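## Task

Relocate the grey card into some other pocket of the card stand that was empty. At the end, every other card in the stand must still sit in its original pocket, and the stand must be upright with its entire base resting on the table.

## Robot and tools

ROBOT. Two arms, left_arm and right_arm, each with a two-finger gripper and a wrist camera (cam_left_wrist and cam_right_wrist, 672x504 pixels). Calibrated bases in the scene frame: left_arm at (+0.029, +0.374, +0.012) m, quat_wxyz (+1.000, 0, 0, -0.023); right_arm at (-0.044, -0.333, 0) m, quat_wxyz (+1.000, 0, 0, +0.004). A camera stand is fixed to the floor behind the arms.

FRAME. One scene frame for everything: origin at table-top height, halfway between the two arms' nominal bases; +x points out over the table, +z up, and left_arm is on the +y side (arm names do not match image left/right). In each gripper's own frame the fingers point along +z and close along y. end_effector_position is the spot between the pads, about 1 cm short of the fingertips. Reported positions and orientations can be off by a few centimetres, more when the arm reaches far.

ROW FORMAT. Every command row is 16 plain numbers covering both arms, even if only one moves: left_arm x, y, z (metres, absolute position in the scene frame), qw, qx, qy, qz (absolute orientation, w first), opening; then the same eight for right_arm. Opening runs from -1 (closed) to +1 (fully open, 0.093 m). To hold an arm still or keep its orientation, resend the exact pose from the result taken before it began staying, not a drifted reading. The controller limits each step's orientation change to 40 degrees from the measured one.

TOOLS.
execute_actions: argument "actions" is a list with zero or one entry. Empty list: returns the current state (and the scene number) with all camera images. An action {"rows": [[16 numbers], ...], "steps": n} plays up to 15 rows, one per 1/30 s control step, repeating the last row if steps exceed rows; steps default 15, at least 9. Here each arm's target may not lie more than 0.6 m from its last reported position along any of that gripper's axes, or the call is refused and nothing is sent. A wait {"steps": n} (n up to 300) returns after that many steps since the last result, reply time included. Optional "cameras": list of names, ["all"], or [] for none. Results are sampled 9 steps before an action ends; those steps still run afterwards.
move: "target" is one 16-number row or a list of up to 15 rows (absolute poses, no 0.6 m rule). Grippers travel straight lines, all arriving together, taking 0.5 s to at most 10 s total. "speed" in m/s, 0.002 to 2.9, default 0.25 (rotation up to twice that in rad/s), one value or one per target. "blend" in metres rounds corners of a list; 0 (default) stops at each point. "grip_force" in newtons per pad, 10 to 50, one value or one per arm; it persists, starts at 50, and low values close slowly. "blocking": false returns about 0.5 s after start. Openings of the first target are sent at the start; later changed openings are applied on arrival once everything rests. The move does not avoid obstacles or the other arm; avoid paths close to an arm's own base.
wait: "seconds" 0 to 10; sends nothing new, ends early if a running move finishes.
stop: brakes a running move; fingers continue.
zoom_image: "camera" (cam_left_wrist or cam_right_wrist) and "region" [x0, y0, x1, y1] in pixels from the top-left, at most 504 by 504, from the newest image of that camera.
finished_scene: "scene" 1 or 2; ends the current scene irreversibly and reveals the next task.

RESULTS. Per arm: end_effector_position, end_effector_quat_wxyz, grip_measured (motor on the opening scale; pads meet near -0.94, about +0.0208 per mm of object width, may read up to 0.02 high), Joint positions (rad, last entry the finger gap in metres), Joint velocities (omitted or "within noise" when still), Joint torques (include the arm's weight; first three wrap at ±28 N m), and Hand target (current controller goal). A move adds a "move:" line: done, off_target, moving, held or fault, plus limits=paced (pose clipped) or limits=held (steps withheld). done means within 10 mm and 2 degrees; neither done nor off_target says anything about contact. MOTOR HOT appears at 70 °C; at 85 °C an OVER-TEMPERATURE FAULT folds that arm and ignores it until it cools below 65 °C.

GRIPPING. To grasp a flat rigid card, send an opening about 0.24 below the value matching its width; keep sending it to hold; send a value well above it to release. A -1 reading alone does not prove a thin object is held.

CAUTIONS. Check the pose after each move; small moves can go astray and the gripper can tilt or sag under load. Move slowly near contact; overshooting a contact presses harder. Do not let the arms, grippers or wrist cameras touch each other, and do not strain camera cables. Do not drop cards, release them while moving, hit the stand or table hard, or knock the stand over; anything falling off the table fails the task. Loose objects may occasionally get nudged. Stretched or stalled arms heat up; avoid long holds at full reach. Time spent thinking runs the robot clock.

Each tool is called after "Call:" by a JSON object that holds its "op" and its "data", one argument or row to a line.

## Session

Call:
{"op": "execute_actions", "data": {
  "actions": []
}}

Scene clock: 0.00 s of 5100.00 s.
left_arm: end_effector_position=(+0.4154, +0.3500, +0.0845) grip_measured=+1.000 end_effector_quat_wxyz=(+0.523, +0.007, +0.852, +0.018) | right_arm: end_effector_position=(+0.3383, -0.3153, +0.0840) grip_measured=+1.000 end_effector_quat_wxyz=(+0.578, -0.037, +0.815, +0.000)
Joint positions: left_arm=[-0.072 1.54 0.418 0.65 -0.129 -0.024 0.093] | right_arm=[0.037 1.568 0.323 0.905 0.001 -0.045 0.093]
Joint velocities: within noise
Joint torques (N m): no reading
Heat: left arm: 39 °C; right arm: 34 °C.
Hand target: left_arm +0.4200, +0.3495, +0.0939; +0.536, +0.005, +0.844, +0.016 | right_arm +0.3427, -0.3150, +0.0946; +0.591, -0.036, +0.806, +0.000

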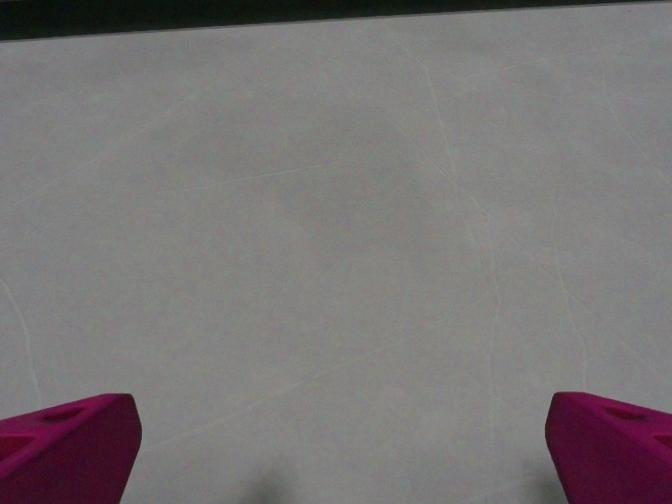

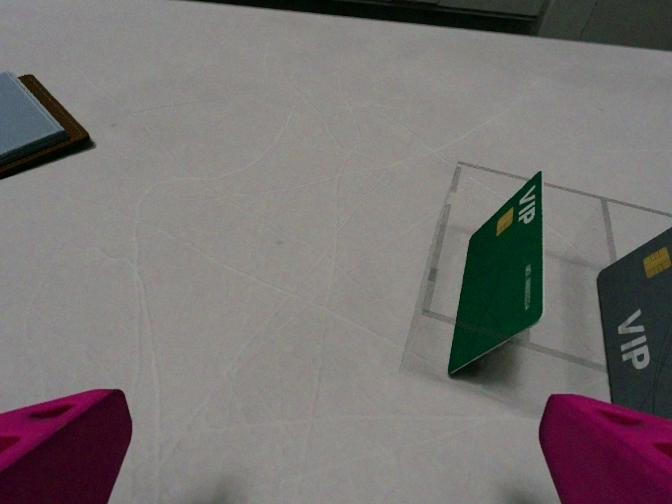

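Call:
{"op": "move", "data": {
  "target": [
    [0.4154,0.3500,0.0845,0.536,0.005,0.844,0.016,1, 0.31,-0.33,0.18,0.50,0.02,0.865,0.0,1],
    [0.4154,0.3500,0.0845,0.536,0.005,0.844,0.016,1, 0.24,-0.36,0.28,0.17,0.10,0.98,-0.01,1]
  ],
  "cameras": ["cam_right_wrist"],
  "blend": 0.03
}}

Scene clock: 3.40 s of 5100.00 s.
left_arm: end_effector_position=(+0.4159, +0.3499, +0.0861) grip_measured=+1.000 end_effector_quat_wxyz=(+0.533, +0.006, +0.846, +0.017) | right_arm: end_effector_position=(+0.2370, -0.3599, +0.2715) grip_measured=+1.000 end_effector_quat_wxyz=(+0.159, +0.093, +0.983, -0.016)
Joint positions: left_arm=[-0.072 1.549 0.405 0.694 -0.129 -0.024 0.093] | right_arm=[-0.082 1.45 1.733 -1.535 0.039 0.109 0.093]
Joint torques (N m): left_arm=[-0.18 -3.41 4.6 2.06 -0.03 0.05] | right_arm=[-0.39 -4.48 8.18 0.78 -0.19 0.14]
Heat: left arm: 39 °C; right arm: 34 °C.
Hand target: left_arm +0.4153, +0.3500, +0.0845; +0.536, +0.005, +0.844, +0.016 | right_arm +0.2399, -0.3600, +0.2800; +0.171, +0.100, +0.980, -0.010
Off the commanded pose: left_arm 0.002 m, 0 deg | right_arm 0.009 m, 2 deg.
Kept back: nothing.
move: done
Images, in order (width x height): cam_right_wrist 672x504.

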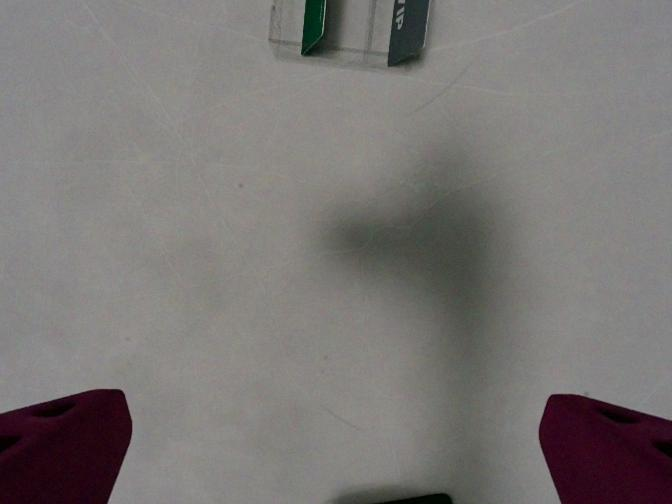

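Call:
{"op": "move", "data": {
  "target": [0.4154,0.3500,0.0845,0.536,0.005,0.844,0.016,1, 0.36,-0.37,0.26,0.09,0.10,0.99,-0.01,1],
  "cameras": ["cam_right_wrist"]
}}

Call:
{"op": "zoom_image", "data": {
  "camera": "cam_right_wrist",
  "region": [200, 50, 500, 350]
}}

Scene clock: 4.90 s of 5100.00 s.
left_arm: end_effector_position=(+0.4159, +0.3499, +0.0861) grip_measured=+1.000 end_effector_quat_wxyz=(+0.533, +0.006, +0.846, +0.017) | right_arm: end_effector_position=(+0.3573, -0.3692, +0.2490) grip_measured=+1.000 end_effector_quat_wxyz=(+0.139, +0.094, +0.986, -0.016)
Joint positions: left_arm=[-0.072 1.549 0.405 0.694 -0.129 -0.024 0.093] | right_arm=[-0.084 1.945 2.213 -1.56 0.037 0.109 0.093]
Joint torques (N m): left_arm=[-0.17 -3.43 4.6 2.06 -0.03 0.05] | right_arm=[-0.28 -10.26 7.84 0.71 -0.19 0.09]
Heat: left arm: 39 °C; right arm: 35 °C.
Hand target: left_arm +0.4153, +0.3500, +0.0845; +0.536, +0.005, +0.844, +0.016 | right_arm +0.3596, -0.3699, +0.2594; +0.155, +0.098, +0.983, -0.010
Off the commanded pose: left_arm 0.002 m, 0 deg | right_arm 0.011 m, 6 deg.
joint sent to its limit (right arm) — joint 4 (wrist pitch), lower limit.
Kept back: nothing.
move: off_target (right_arm)
Images, in order (width x height): cam_right_wrist 672x504.

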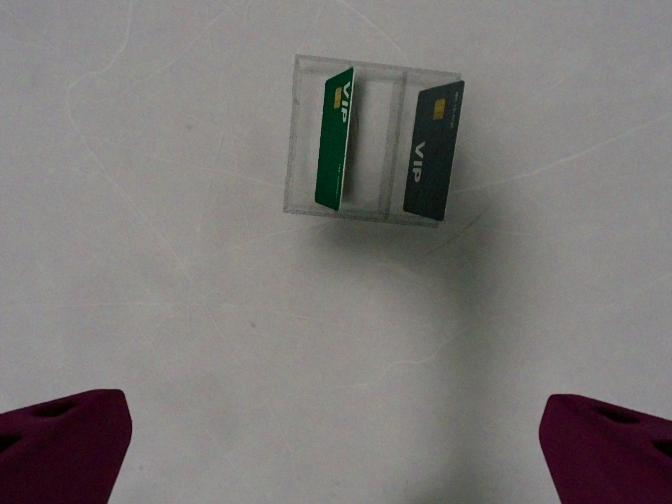

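Scaled by 1.680.

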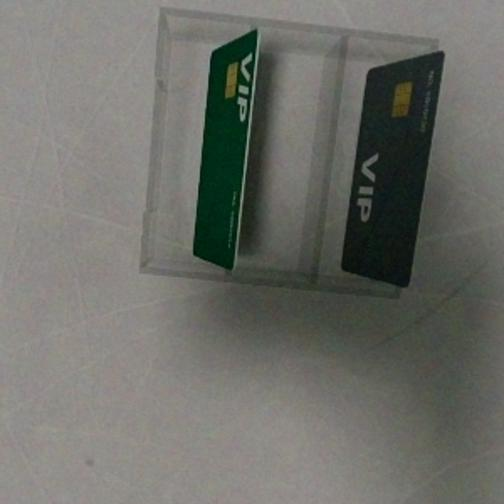

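Call:
{"op": "move", "data": {
  "target": [0.41,0.0,0.22,0.3961,0.5698,0.6218,-0.3630,1, 0.416,-0.471,0.132,0.0206,0.1464,0.9794,0.1377,-0.45],
  "cameras": ["all"]
}}

Call:
{"op": "zoom_image", "data": {
  "camera": "cam_right_wrist",
  "region": [180, 60, 480, 360]
}}

Scene clock: 12.07 s of 5100.00 s.
left_arm: end_effector_position=(+0.4050, +0.0058, +0.2094) grip_measured=+1.000 end_effector_quat_wxyz=(+0.383, +0.561, +0.638, -0.363) | right_arm: end_effector_position=(+0.4101, -0.4688, +0.1233) grip_measured=-0.447 end_effector_quat_wxyz=(+0.055, +0.159, +0.978, +0.125)
Joint positions: left_arm=[-0.495 1.949 1.555 -0.304 0.808 0.508 0.093] | right_arm=[-0.394 2.416 2.46 -1.561 -0.269 -0.057 0.024]
Joint torques (N m): left_arm=[-0.36 -7.25 10.7 1.49 0.49 0.2] | right_arm=[-0.14 -13.44 8.39 0.28 -0.41 -0.08]
Heat: left arm: 39 °C; right arm: 37 °C.
Hand target: left_arm +0.4095, +0.0004, +0.2200; +0.396, +0.570, +0.622, -0.363 | right_arm +0.4153, -0.4708, +0.1317; +0.072, +0.153, +0.977, +0.128
Off the commanded pose: left_arm 0.013 m, 3 deg | right_arm 0.011 m, 4 deg.
joint sent to its limit (right arm) — joint 4 (wrist pitch), lower limit.
Kept back: nothing.
move: off_target (left_arm, right_arm)

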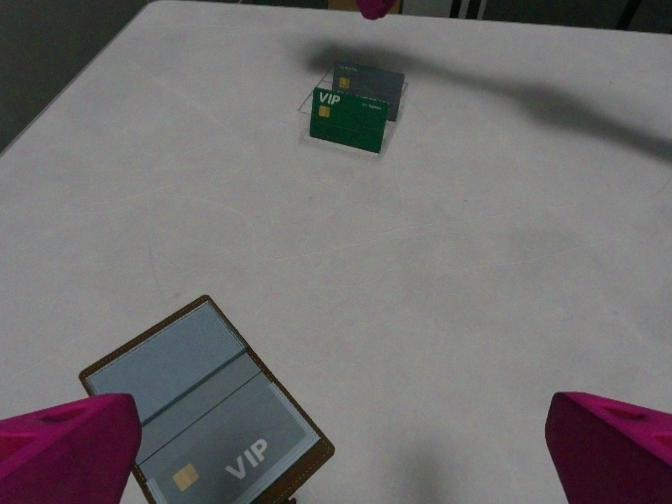

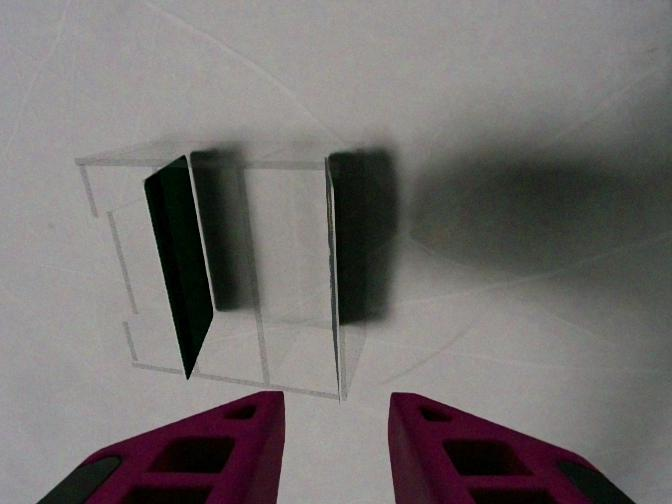

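Scaled by 1.680.

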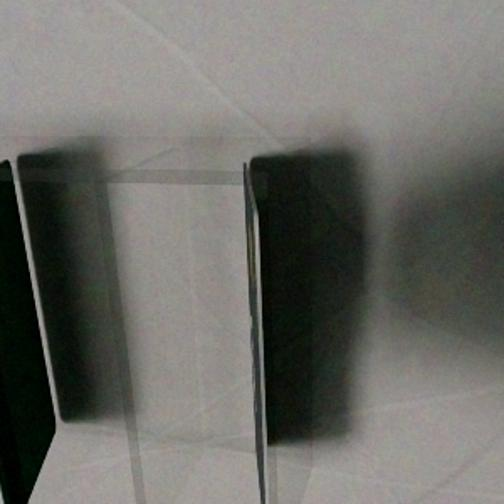

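Call:
{"op": "move", "data": {
  "target": [0.41,0.0,0.22,0.3961,0.5698,0.6218,-0.3630,1, 0.414,-0.460,0.088,0.0205,0.1333,0.9794,0.1507,-0.45],
  "cameras": ["all"],
  "speed": 0.1
}}

Call:
{"op": "zoom_image", "data": {
  "camera": "cam_left_wrist",
  "region": [280, 0, 440, 170]
}}

Call:
{"op": "zoom_image", "data": {
  "camera": "cam_right_wrist",
  "region": [240, 334, 430, 504]
}}

Scene clock: 15.77 s of 5100.00 s.
left_arm: end_effector_position=(+0.4047, +0.0059, +0.2091) grip_measured=+1.000 end_effector_quat_wxyz=(+0.382, +0.562, +0.638, -0.363) | right_arm: end_effector_position=(+0.4110, -0.4643, +0.0861) grip_measured=-0.447 end_effector_quat_wxyz=(+0.020, +0.143, +0.979, +0.143)
Joint positions: left_arm=[-0.495 1.949 1.555 -0.307 0.809 0.51 0.093] | right_arm=[-0.392 2.501 2.46 -1.561 -0.289 -0.098 0.024]
Joint torques (N m): left_arm=[-0.35 -7.25 10.69 1.48 0.49 0.2] | right_arm=[0.77 -14.12 6.27 0.11 -0.37 -0.07]
Heat: left arm: 40 °C; right arm: 38 °C.
Hand target: left_arm +0.4095, +0.0004, +0.2200; +0.396, +0.570, +0.622, -0.363 | right_arm +0.4138, -0.4599, +0.0879; +0.024, +0.134, +0.979, +0.150
Off the commanded pose: left_arm 0.013 m, 3 deg | right_arm 0.006 m, 1 deg.
joint sent to its limit (right arm) — joint 4 (wrist pitch), lower limit.
Kept back: nothing.
move: off_target (left_arm)

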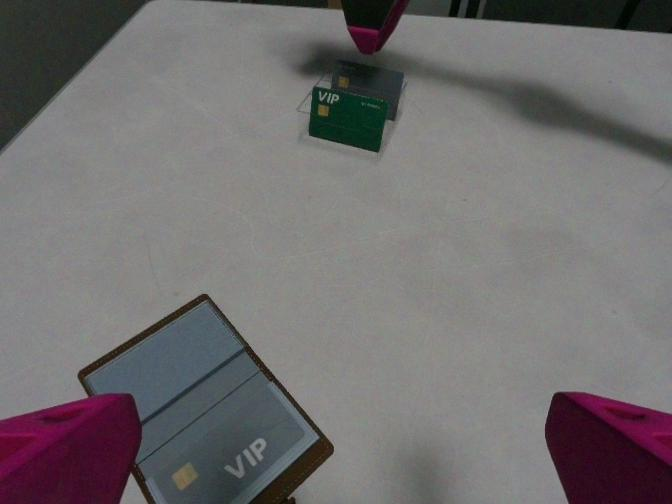

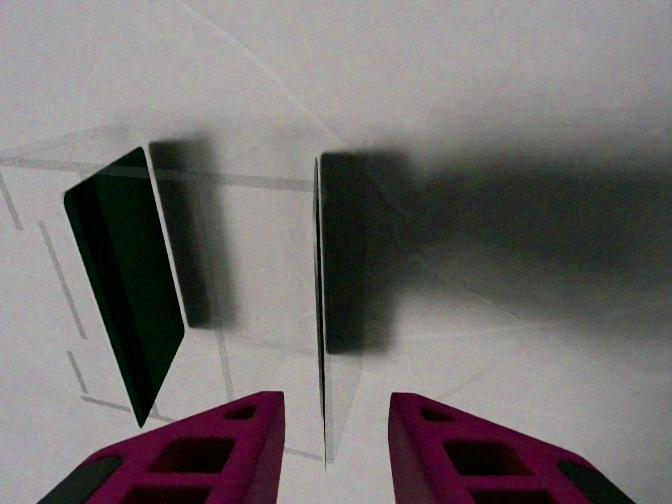

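Scaled by 2.965.

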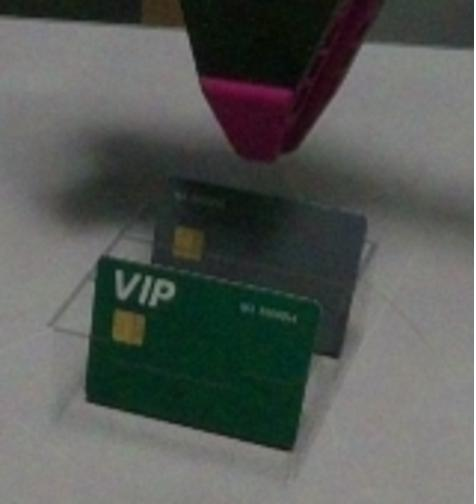

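Scaled by 2.653.

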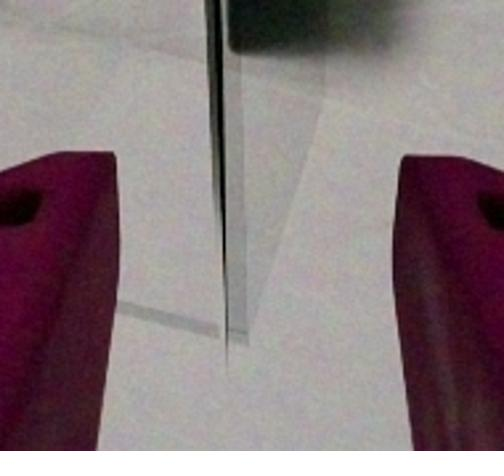

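Call:
{"op": "move", "data": {
  "target": [0.41,0.0,0.22,0.3961,0.5698,0.6218,-0.3630,1, 0.4174,-0.4533,0.0742,0.0232,0.1293,0.9758,0.1747,-0.45],
  "cameras": ["all"],
  "speed": 0.06
}}

Call:
{"op": "zoom_image", "data": {
  "camera": "cam_left_wrist",
  "region": [300, 30, 420, 150]
}}

Call:
{"op": "zoom_image", "data": {
  "camera": "cam_right_wrist",
  "region": [240, 334, 430, 504]
}}

Scene clock: 33.47 s of 5100.00 s.
left_arm: end_effector_position=(+0.4047, +0.0059, +0.2091) grip_measured=+1.000 end_effector_quat_wxyz=(+0.382, +0.562, +0.638, -0.363) | right_arm: end_effector_position=(+0.4135, -0.4573, +0.0773) grip_measured=-0.447 end_effector_quat_wxyz=(+0.018, +0.138, +0.976, +0.168)
Joint positions: left_arm=[-0.495 1.949 1.555 -0.307 0.809 0.51 0.093] | right_arm=[-0.392 2.513 2.438 -1.543 -0.335 -0.111 0.024]
Joint torques (N m): left_arm=[-0.35 -7.25 10.69 1.48 0.49 0.2] | right_arm=[0.75 -14.13 5.01 0.31 -0.44 -0.05]
Heat: left arm: 42 °C; right arm: 45 °C.
Hand target: left_arm +0.4095, +0.0004, +0.2200; +0.396, +0.570, +0.622, -0.363 | right_arm +0.4173, -0.4533, +0.0742; +0.023, +0.129, +0.976, +0.175
Off the commanded pose: left_arm 0.013 m, 3 deg | right_arm 0.006 m, 1 deg.
Kept back: nothing.
move: off_target (left_arm)

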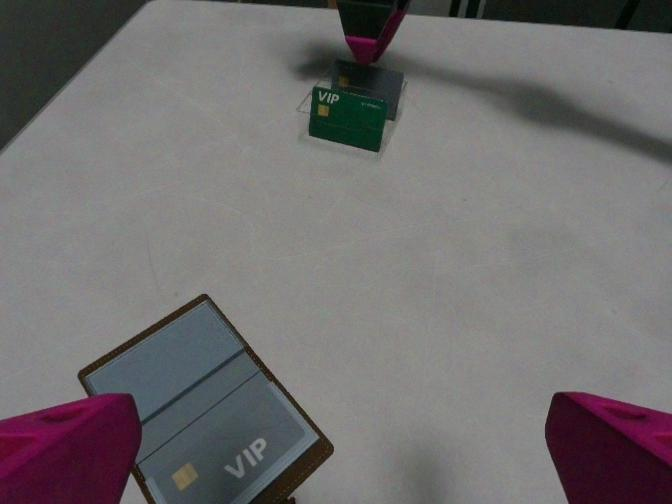

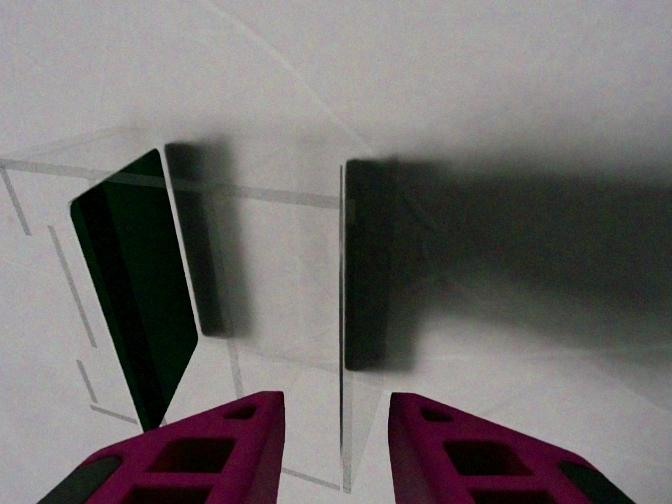

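Scaled by 4.200.

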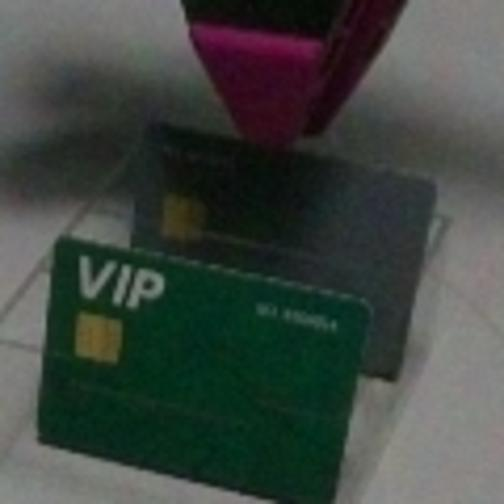

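Scaled by 2.653.

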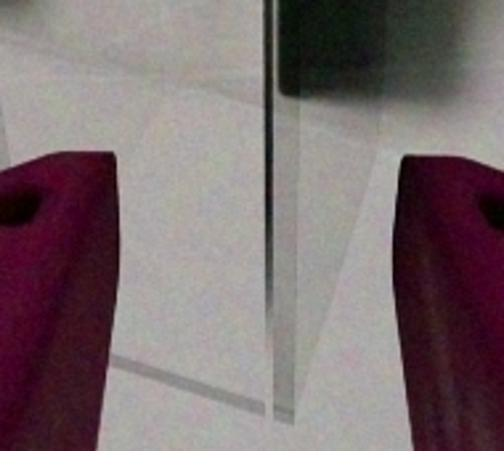

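Call:
{"op": "zoom_image", "data": {
  "camera": "cam_right_wrist",
  "region": [140, 120, 400, 300]
}}

Scaled by 1.938.

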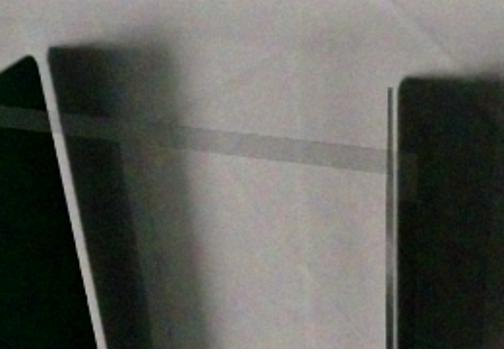

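Call:
{"op": "move", "data": {
  "target": [0.41,0.0,0.22,0.3961,0.5698,0.6218,-0.3630,1, 0.4177,-0.4528,0.0700,0.0232,0.1293,0.9758,0.1747,-0.45],
  "cameras": ["cam_right_wrist"],
  "speed": 0.05
}}

Scene clock: 36.77 s of 5100.00 s.
left_arm: end_effector_position=(+0.4047, +0.0059, +0.2091) grip_measured=+1.000 end_effector_quat_wxyz=(+0.382, +0.562, +0.638, -0.363) | right_arm: end_effector_position=(+0.4138, -0.4571, +0.0717) grip_measured=-0.447 end_effector_quat_wxyz=(+0.017, +0.138, +0.976, +0.169)
Joint positions: left_arm=[-0.495 1.949 1.555 -0.307 0.809 0.51 0.093] | right_arm=[-0.392 2.513 2.415 -1.523 -0.337 -0.111 0.024]
Joint torques (N m): left_arm=[-0.35 -7.27 10.69 1.48 0.49 0.2] | right_arm=[0.85 -14.37 4.71 0.28 -0.42 -0.08]
Heat: left arm: 42 °C; right arm: 45 °C.
Hand target: left_arm +0.4095, +0.0004, +0.2200; +0.396, +0.570, +0.622, -0.363 | right_arm +0.4176, -0.4528, +0.0701; +0.023, +0.129, +0.976, +0.175
Off the commanded pose: left_arm 0.013 m, 3 deg | right_arm 0.006 m, 1 deg.
Kept back: nothing.
move: off_target (left_arm)
Images, in order (width x height): cam_right_wrist 672x504.

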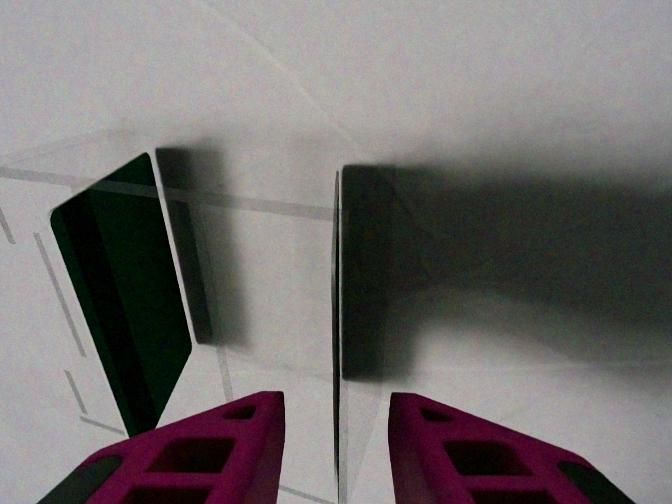

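Call:
{"op": "move", "data": {
  "target": [0.41,0.0,0.22,0.3961,0.5698,0.6218,-0.3630,1, 0.4181,-0.4508,0.0658,0.0232,0.1293,0.9758,0.1747,-0.45],
  "cameras": ["all"],
  "speed": 0.05
}}

Call:
{"op": "zoom_image", "data": {
  "camera": "cam_left_wrist",
  "region": [300, 30, 420, 150]
}}

Call:
{"op": "zoom_image", "data": {
  "camera": "cam_right_wrist",
  "region": [140, 120, 400, 300]
}}

Call:
{"op": "zoom_image", "data": {
  "camera": "cam_right_wrist",
  "region": [240, 334, 430, 504]
}}

Scene clock: 38.17 s of 5100.00 s.
left_arm: end_effector_position=(+0.4047, +0.0059, +0.2091) grip_measured=+1.000 end_effector_quat_wxyz=(+0.382, +0.562, +0.638, -0.363) | right_arm: end_effector_position=(+0.4140, -0.4546, +0.0642) grip_measured=-0.447 end_effector_quat_wxyz=(+0.014, +0.136, +0.976, +0.170)
Joint positions: left_arm=[-0.495 1.949 1.555 -0.307 0.809 0.51 0.093] | right_arm=[-0.387 2.513 2.384 -1.499 -0.338 -0.111 0.024]
Joint torques (N m): left_arm=[-0.35 -7.25 10.67 1.48 0.49 0.2] | right_arm=[0.66 -15.13 4.67 0.24 -0.4 -0.02]
Heat: left arm: 43 °C; right arm: 45 °C.
Hand target: left_arm +0.4095, +0.0004, +0.2200; +0.396, +0.570, +0.622, -0.363 | right_arm +0.4180, -0.4508, +0.0658; +0.023, +0.129, +0.976, +0.175
Off the commanded pose: left_arm 0.013 m, 3 deg | right_arm 0.006 m, 1 deg.
Kept back: nothing.
move: off_target (left_arm)

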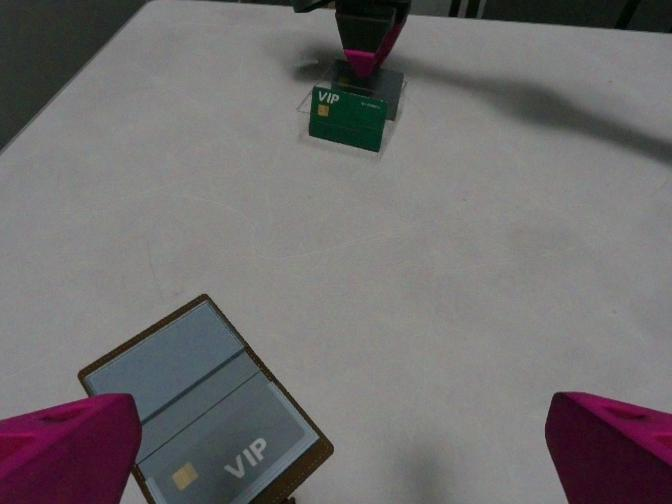

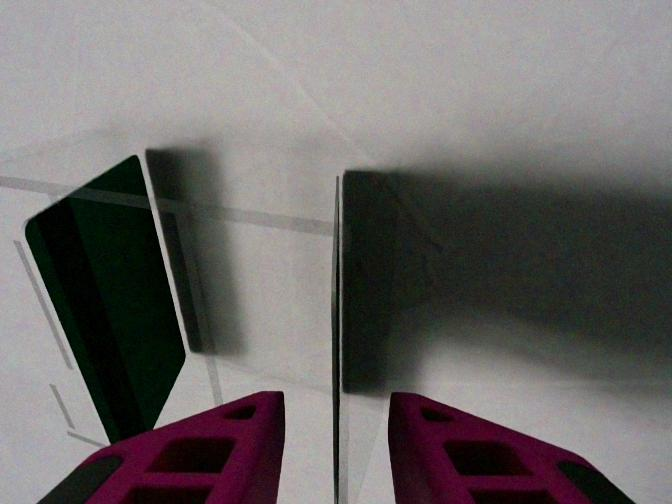

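Scaled by 4.200.

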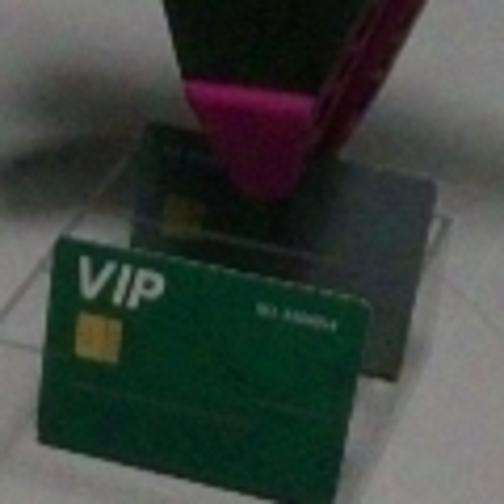

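Scaled by 1.938.

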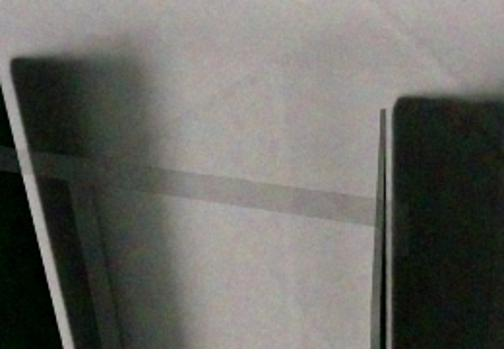

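Scaled by 2.653.

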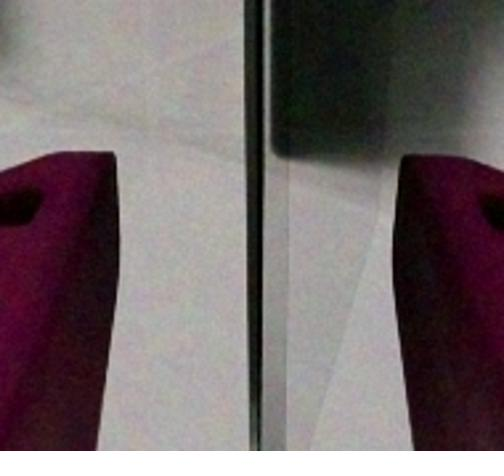

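Call:
{"op": "move", "data": {
  "target": [0.41,0.0,0.22,0.3961,0.5698,0.6218,-0.3630,1, 0.4181,-0.4508,0.0658,0.0232,0.1293,0.9758,0.1747,-1],
  "cameras": ["all"],
  "speed": 0.05,
  "grip_force": 20
}}

Call:
{"op": "zoom_image", "data": {
  "camera": "cam_left_wrist",
  "region": [300, 30, 420, 150]
}}

Call:
{"op": "zoom_image", "data": {
  "camera": "cam_right_wrist",
  "region": [280, 374, 400, 494]
}}

Scene clock: 42.17 s of 5100.00 s.
left_arm: end_effector_position=(+0.4047, +0.0059, +0.2091) grip_measured=+1.000 end_effector_quat_wxyz=(+0.382, +0.562, +0.638, -0.363) | right_arm: end_effector_position=(+0.4145, -0.4548, +0.0642) grip_measured=-0.911 end_effector_quat_wxyz=(+0.015, +0.135, +0.976, +0.169)
Joint positions: left_arm=[-0.495 1.949 1.555 -0.307 0.809 0.51 0.093] | right_arm=[-0.387 2.513 2.384 -1.496 -0.338 -0.111 0.001]
Joint torques (N m): left_arm=[-0.35 -7.25 10.69 1.48 0.49 0.2] | right_arm=[0.7 -15.06 4.77 0.26 -0.42 -0.01]
Heat: left arm: 43 °C; right arm: 46 °C.
Hand target: left_arm +0.4095, +0.0004, +0.2200; +0.396, +0.570, +0.622, -0.363 | right_arm +0.4180, -0.4508, +0.0658; +0.023, +0.129, +0.976, +0.175
Off the commanded pose: left_arm 0.013 m, 3 deg | right_arm 0.006 m, 1 deg.
Kept back: nothing.
grip_force (N): 20, 20
move: off_target (left_arm)

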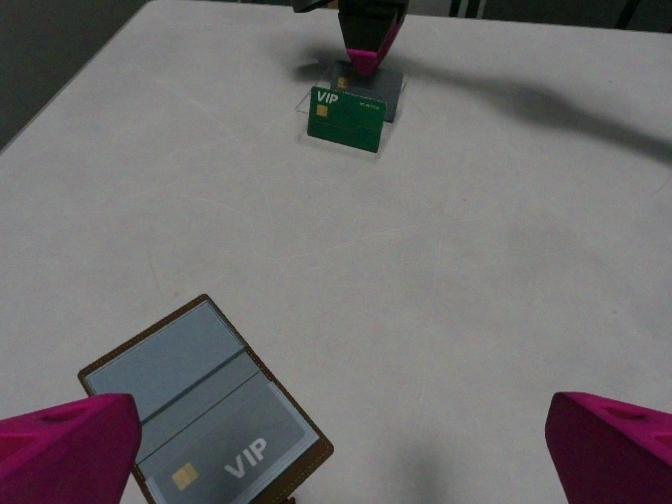

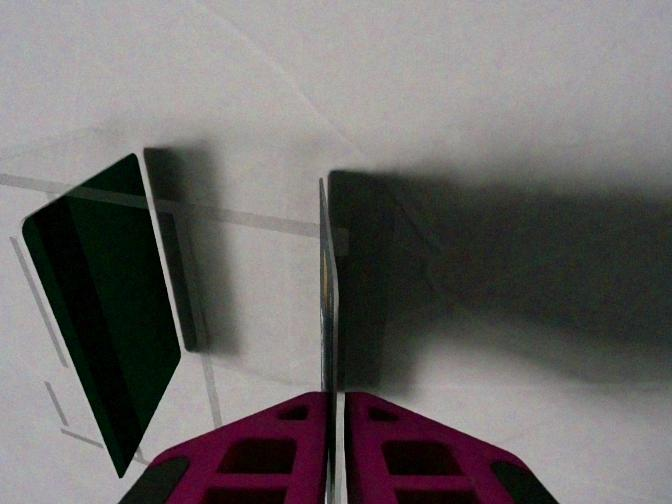

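Scaled by 4.200.

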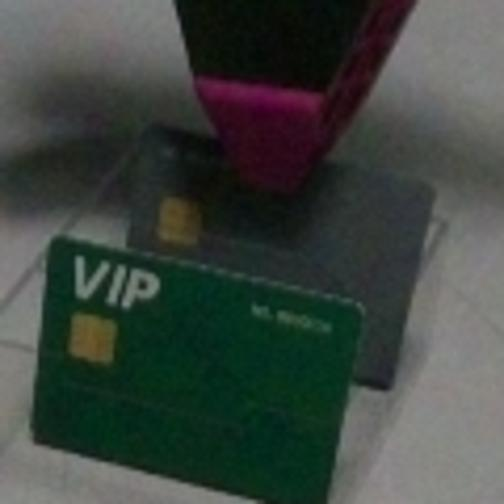

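Scaled by 4.200.

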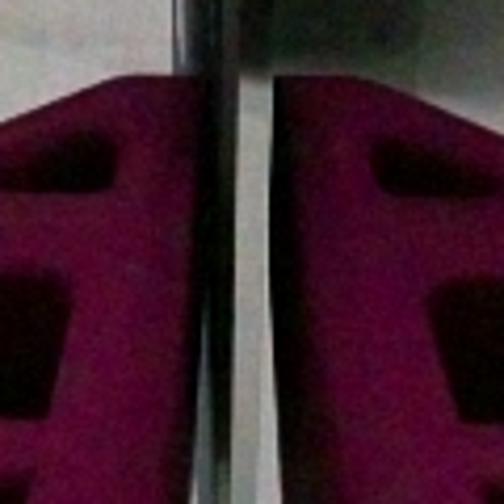

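Call:
{"op": "move", "data": {
  "target": [0.41,0.0,0.22,0.3961,0.5698,0.6218,-0.3630,1, 0.4181,-0.4508,0.0658,0.0232,0.1293,0.9758,0.1747,-0.5],
  "cameras": ["all"],
  "speed": 0.05,
  "grip_force": 20
}}

Call:
{"op": "zoom_image", "data": {
  "camera": "cam_right_wrist",
  "region": [240, 334, 430, 504]
}}

Scene clock: 43.47 s of 5100.00 s.
left_arm: end_effector_position=(+0.4047, +0.0059, +0.2091) grip_measured=+1.000 end_effector_quat_wxyz=(+0.382, +0.562, +0.638, -0.363) | right_arm: end_effector_position=(+0.4145, -0.4548, +0.0642) grip_measured=-0.503 end_effector_quat_wxyz=(+0.015, +0.135, +0.976, +0.169)
Joint positions: left_arm=[-0.495 1.949 1.555 -0.307 0.809 0.51 0.093] | right_arm=[-0.387 2.513 2.384 -1.496 -0.338 -0.111 0.021]
Joint torques (N m): left_arm=[-0.35 -7.27 10.67 1.48 0.49 0.2] | right_arm=[0.76 -15.2 4.78 0.27 -0.37 -0.01]
Heat: left arm: 43 °C; right arm: 46 °C.
Hand target: left_arm +0.4095, +0.0004, +0.2200; +0.396, +0.570, +0.622, -0.363 | right_arm +0.4180, -0.4508, +0.0658; +0.023, +0.129, +0.976, +0.175
Off the commanded pose: left_arm 0.013 m, 3 deg | right_arm 0.006 m, 1 deg.
Kept back: nothing.
grip_force (N): 20, 20
move: off_target (left_arm)

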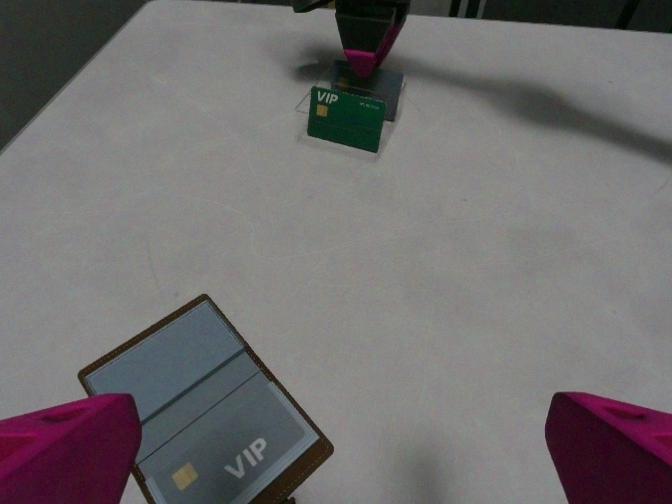

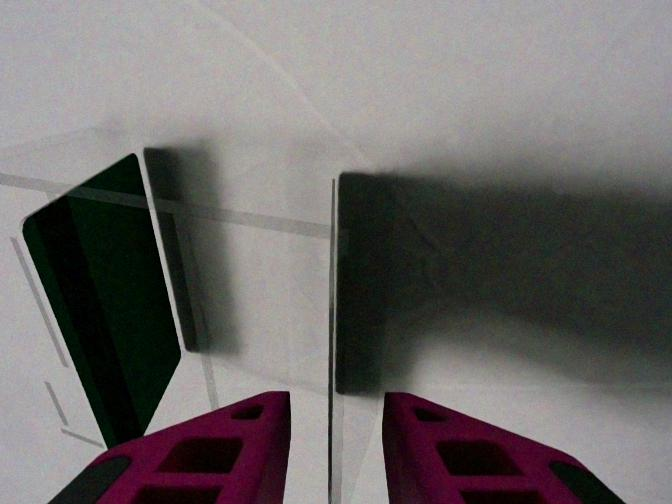

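Scaled by 2.653.

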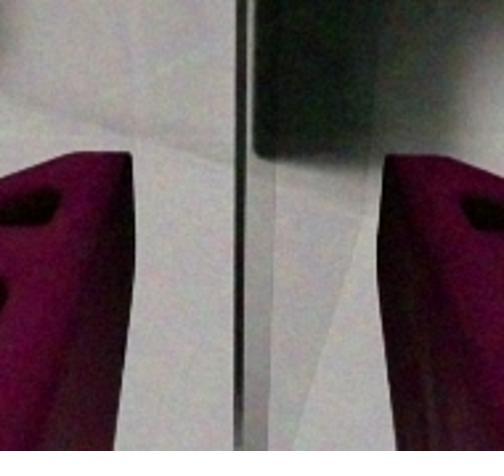

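Call:
{"op": "move", "data": {
  "target": [0.41,0.0,0.22,0.3961,0.5698,0.6218,-0.3630,1, 0.4181,-0.4508,0.0770,0.0232,0.1293,0.9758,0.1747,-0.5],
  "cameras": ["all"],
  "speed": 0.05,
  "grip_force": 20
}}

Call:
{"op": "zoom_image", "data": {
  "camera": "cam_right_wrist",
  "region": [240, 334, 430, 504]
}}

Call:
{"op": "zoom_image", "data": {
  "camera": "cam_left_wrist",
  "region": [300, 30, 420, 150]
}}

Scene clock: 45.27 s of 5100.00 s.
left_arm: end_effector_position=(+0.4047, +0.0059, +0.2091) grip_measured=+1.000 end_effector_quat_wxyz=(+0.382, +0.562, +0.638, -0.363) | right_arm: end_effector_position=(+0.4125, -0.4540, +0.0678) grip_measured=-0.503 end_effector_quat_wxyz=(+0.011, +0.136, +0.976, +0.170)
Joint positions: left_arm=[-0.495 1.949 1.555 -0.307 0.809 0.51 0.093] | right_arm=[-0.387 2.513 2.399 -1.518 -0.338 -0.111 0.021]
Joint torques (N m): left_arm=[-0.35 -7.27 10.69 1.48 0.49 0.2] | right_arm=[0.76 -14.52 8.16 0.03 -0.43 -0.01]
Heat: left arm: 43 °C; right arm: 47 °C.
Hand target: left_arm +0.4095, +0.0004, +0.2200; +0.396, +0.570, +0.622, -0.363 | right_arm +0.4178, -0.4508, +0.0769; +0.024, +0.129, +0.976, +0.175
Off the commanded pose: left_arm 0.013 m, 3 deg | right_arm 0.011 m, 2 deg.
Kept back: nothing.
grip_force (N): 20, 20
move: off_target (left_arm, right_arm)

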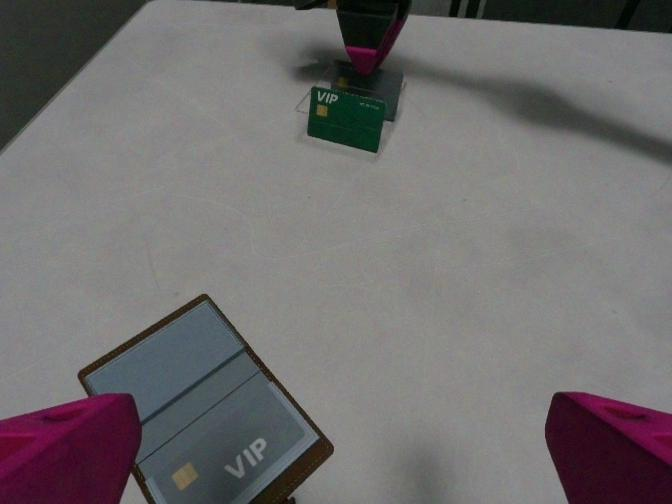

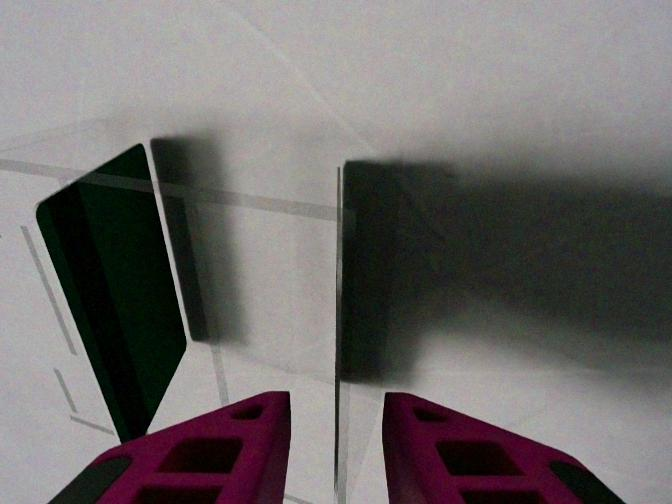

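Scaled by 2.653.

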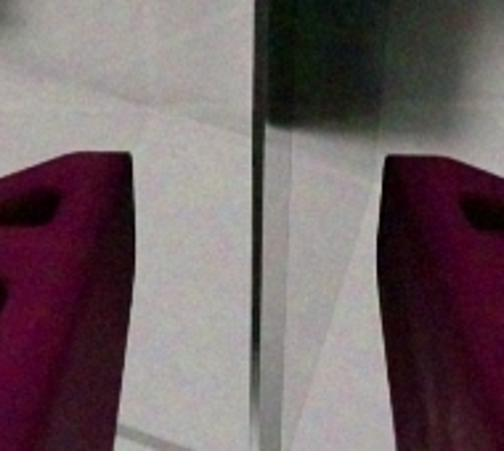

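Scaled by 4.200.

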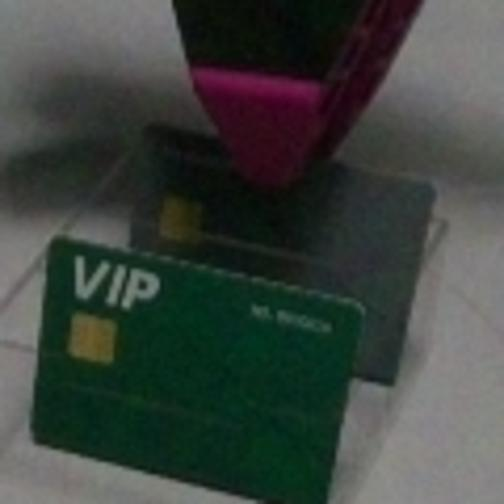

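Call:
{"op": "move", "data": {
  "target": [
    [0.41,0.0,0.22,0.3961,0.5698,0.6218,-0.3630,1, 0.4181,-0.4511,0.0788,0.0232,0.1293,0.9758,0.1747,-0.5],
    [0.41,0.0,0.22,0.3961,0.5698,0.6218,-0.3630,1, 0.4181,-0.4511,0.0788,0.0232,0.1293,0.9758,0.1747,-0.84]
  ],
  "cameras": ["all"],
  "speed": 0.05,
  "grip_force": 15
}}

Call:
{"op": "zoom_image", "data": {
  "camera": "cam_right_wrist",
  "region": [280, 374, 400, 494]
}}

Call:
{"op": "zoom_image", "data": {
  "camera": "cam_left_wrist",
  "region": [300, 30, 420, 150]
}}

Scene clock: 49.63 s of 5100.00 s.
left_arm: end_effector_position=(+0.4047, +0.0059, +0.2091) grip_measured=+1.000 end_effector_quat_wxyz=(+0.382, +0.562, +0.638, -0.363) | right_arm: end_effector_position=(+0.4123, -0.4539, +0.0713) grip_measured=-0.837 end_effector_quat_wxyz=(+0.012, +0.136, +0.976, +0.170)
Joint positions: left_arm=[-0.495 1.949 1.555 -0.307 0.809 0.51 0.093] | right_arm=[-0.387 2.513 2.413 -1.531 -0.338 -0.111 0.005]
Joint torques (N m): left_arm=[-0.35 -7.27 10.69 1.48 0.49 0.2] | right_arm=[0.66 -14.17 8.14 0.01 -0.4 0]
Heat: left arm: 44 °C; right arm: 47 °C.
Hand target: left_arm +0.4095, +0.0004, +0.2200; +0.396, +0.570, +0.622, -0.363 | right_arm +0.4179, -0.4511, +0.0788; +0.024, +0.129, +0.976, +0.174
Off the commanded pose: left_arm 0.013 m, 3 deg | right_arm 0.010 m, 2 deg.
Kept back: nothing.
grip_force (N): 15, 15
move: off_target (left_arm)

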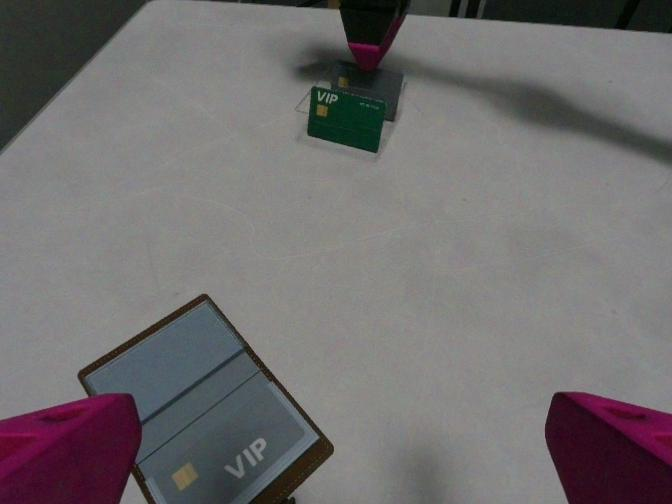

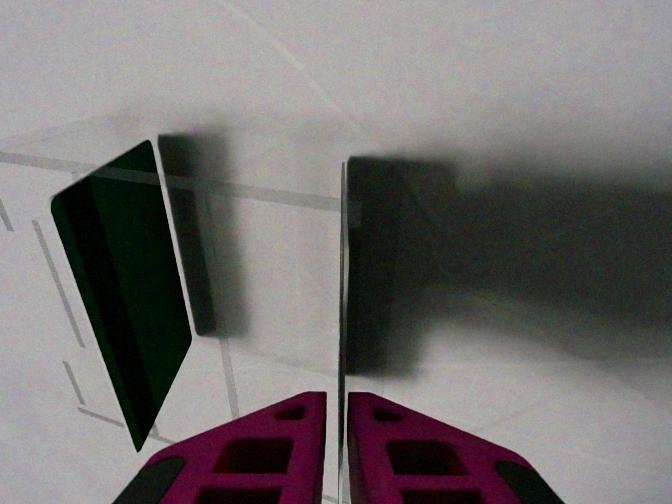

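Scaled by 4.200.

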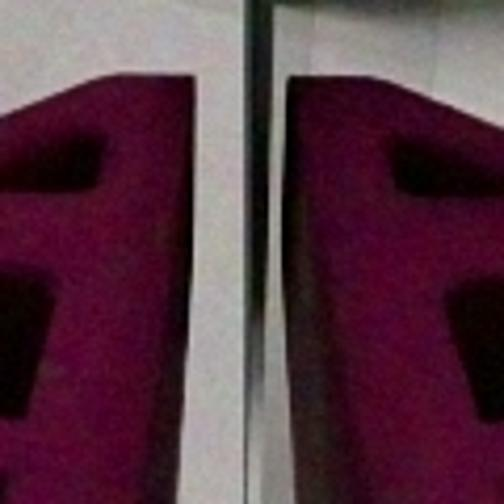

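Scaled by 4.200.

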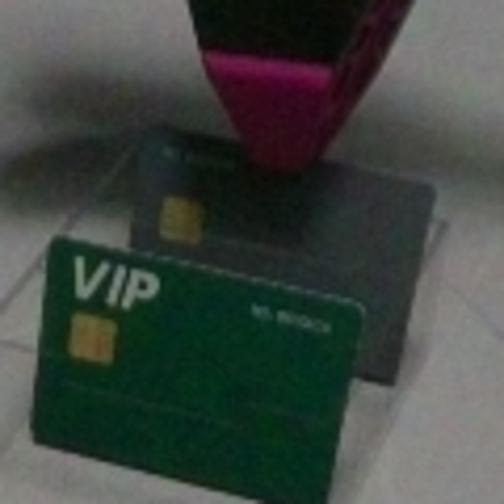

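Call:
{"op": "move", "data": {
  "target": [
    [0.41,0.0,0.22,0.3961,0.5698,0.6218,-0.3630,1, 0.4181,-0.4511,0.0788,0.0232,0.1293,0.9758,0.1747,-0.6],
    [0.41,0.0,0.22,0.3961,0.5698,0.6218,-0.3630,1, 0.4176,-0.4511,0.0685,0.0232,0.1293,0.9758,0.1747,-0.6]
  ],
  "cameras": ["all"],
  "speed": 0.05,
  "grip_force": 15
}}

Call:
{"op": "zoom_image", "data": {
  "camera": "cam_right_wrist",
  "region": [280, 374, 400, 494]
}}

Call:
{"op": "zoom_image", "data": {
  "camera": "cam_left_wrist",
  "region": [300, 30, 420, 150]
}}

Scene clock: 51.93 s of 5100.00 s.
left_arm: end_effector_position=(+0.4047, +0.0059, +0.2091) grip_measured=+1.000 end_effector_quat_wxyz=(+0.382, +0.562, +0.638, -0.363) | right_arm: end_effector_position=(+0.4135, -0.4543, +0.0669) grip_measured=-0.603 end_effector_quat_wxyz=(+0.013, +0.136, +0.976, +0.170)
Joint positions: left_arm=[-0.495 1.949 1.555 -0.307 0.809 0.51 0.093] | right_arm=[-0.387 2.513 2.395 -1.51 -0.338 -0.111 0.016]
Joint torques (N m): left_arm=[-0.36 -7.25 10.69 1.48 0.49 0.2] | right_arm=[0.64 -15.21 4.78 0.32 -0.39 -0.03]
Heat: left arm: 44 °C; right arm: 47 °C.
Hand target: left_arm +0.4095, +0.0004, +0.2200; +0.396, +0.570, +0.622, -0.363 | right_arm +0.4175, -0.4512, +0.0686; +0.023, +0.129, +0.976, +0.175
Off the commanded pose: left_arm 0.013 m, 3 deg | right_arm 0.005 m, 1 deg.
Kept back: nothing.
grip_force (N): 15, 15
move: off_target (left_arm)

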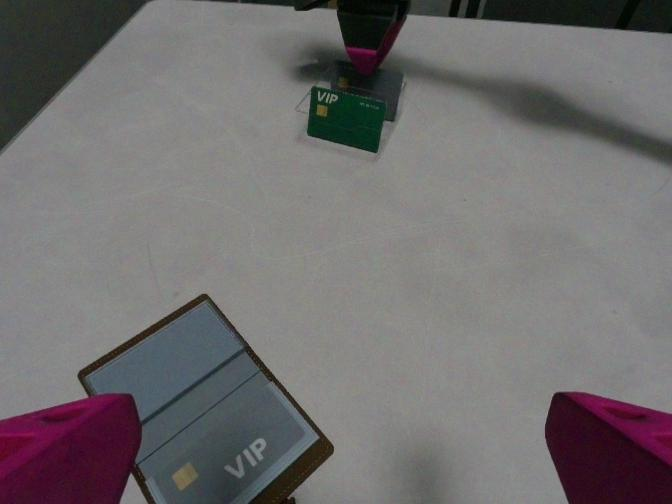

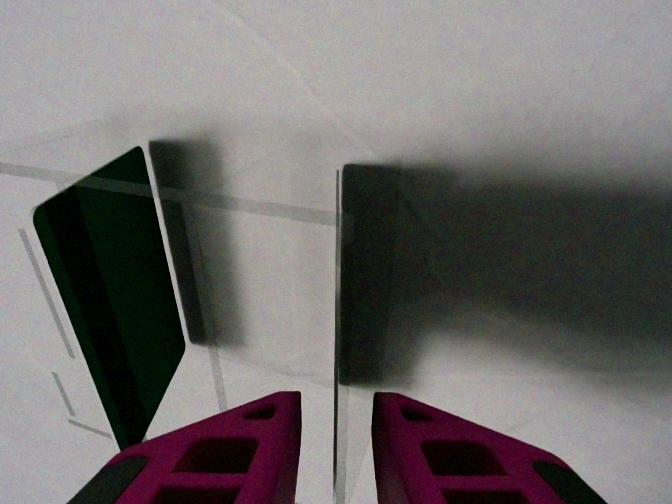

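Scaled by 4.200.

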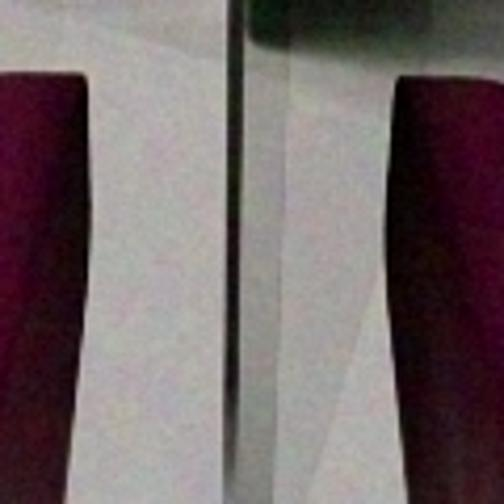

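Scaled by 4.200.

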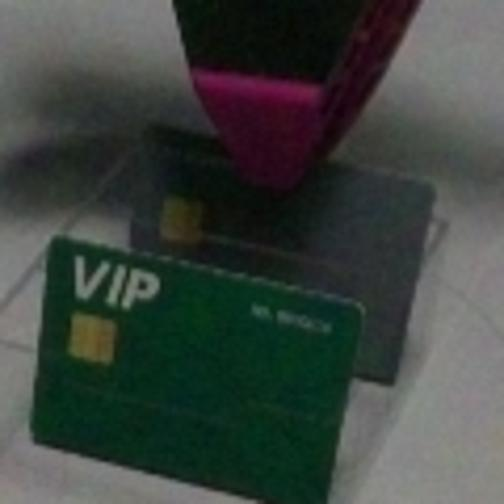

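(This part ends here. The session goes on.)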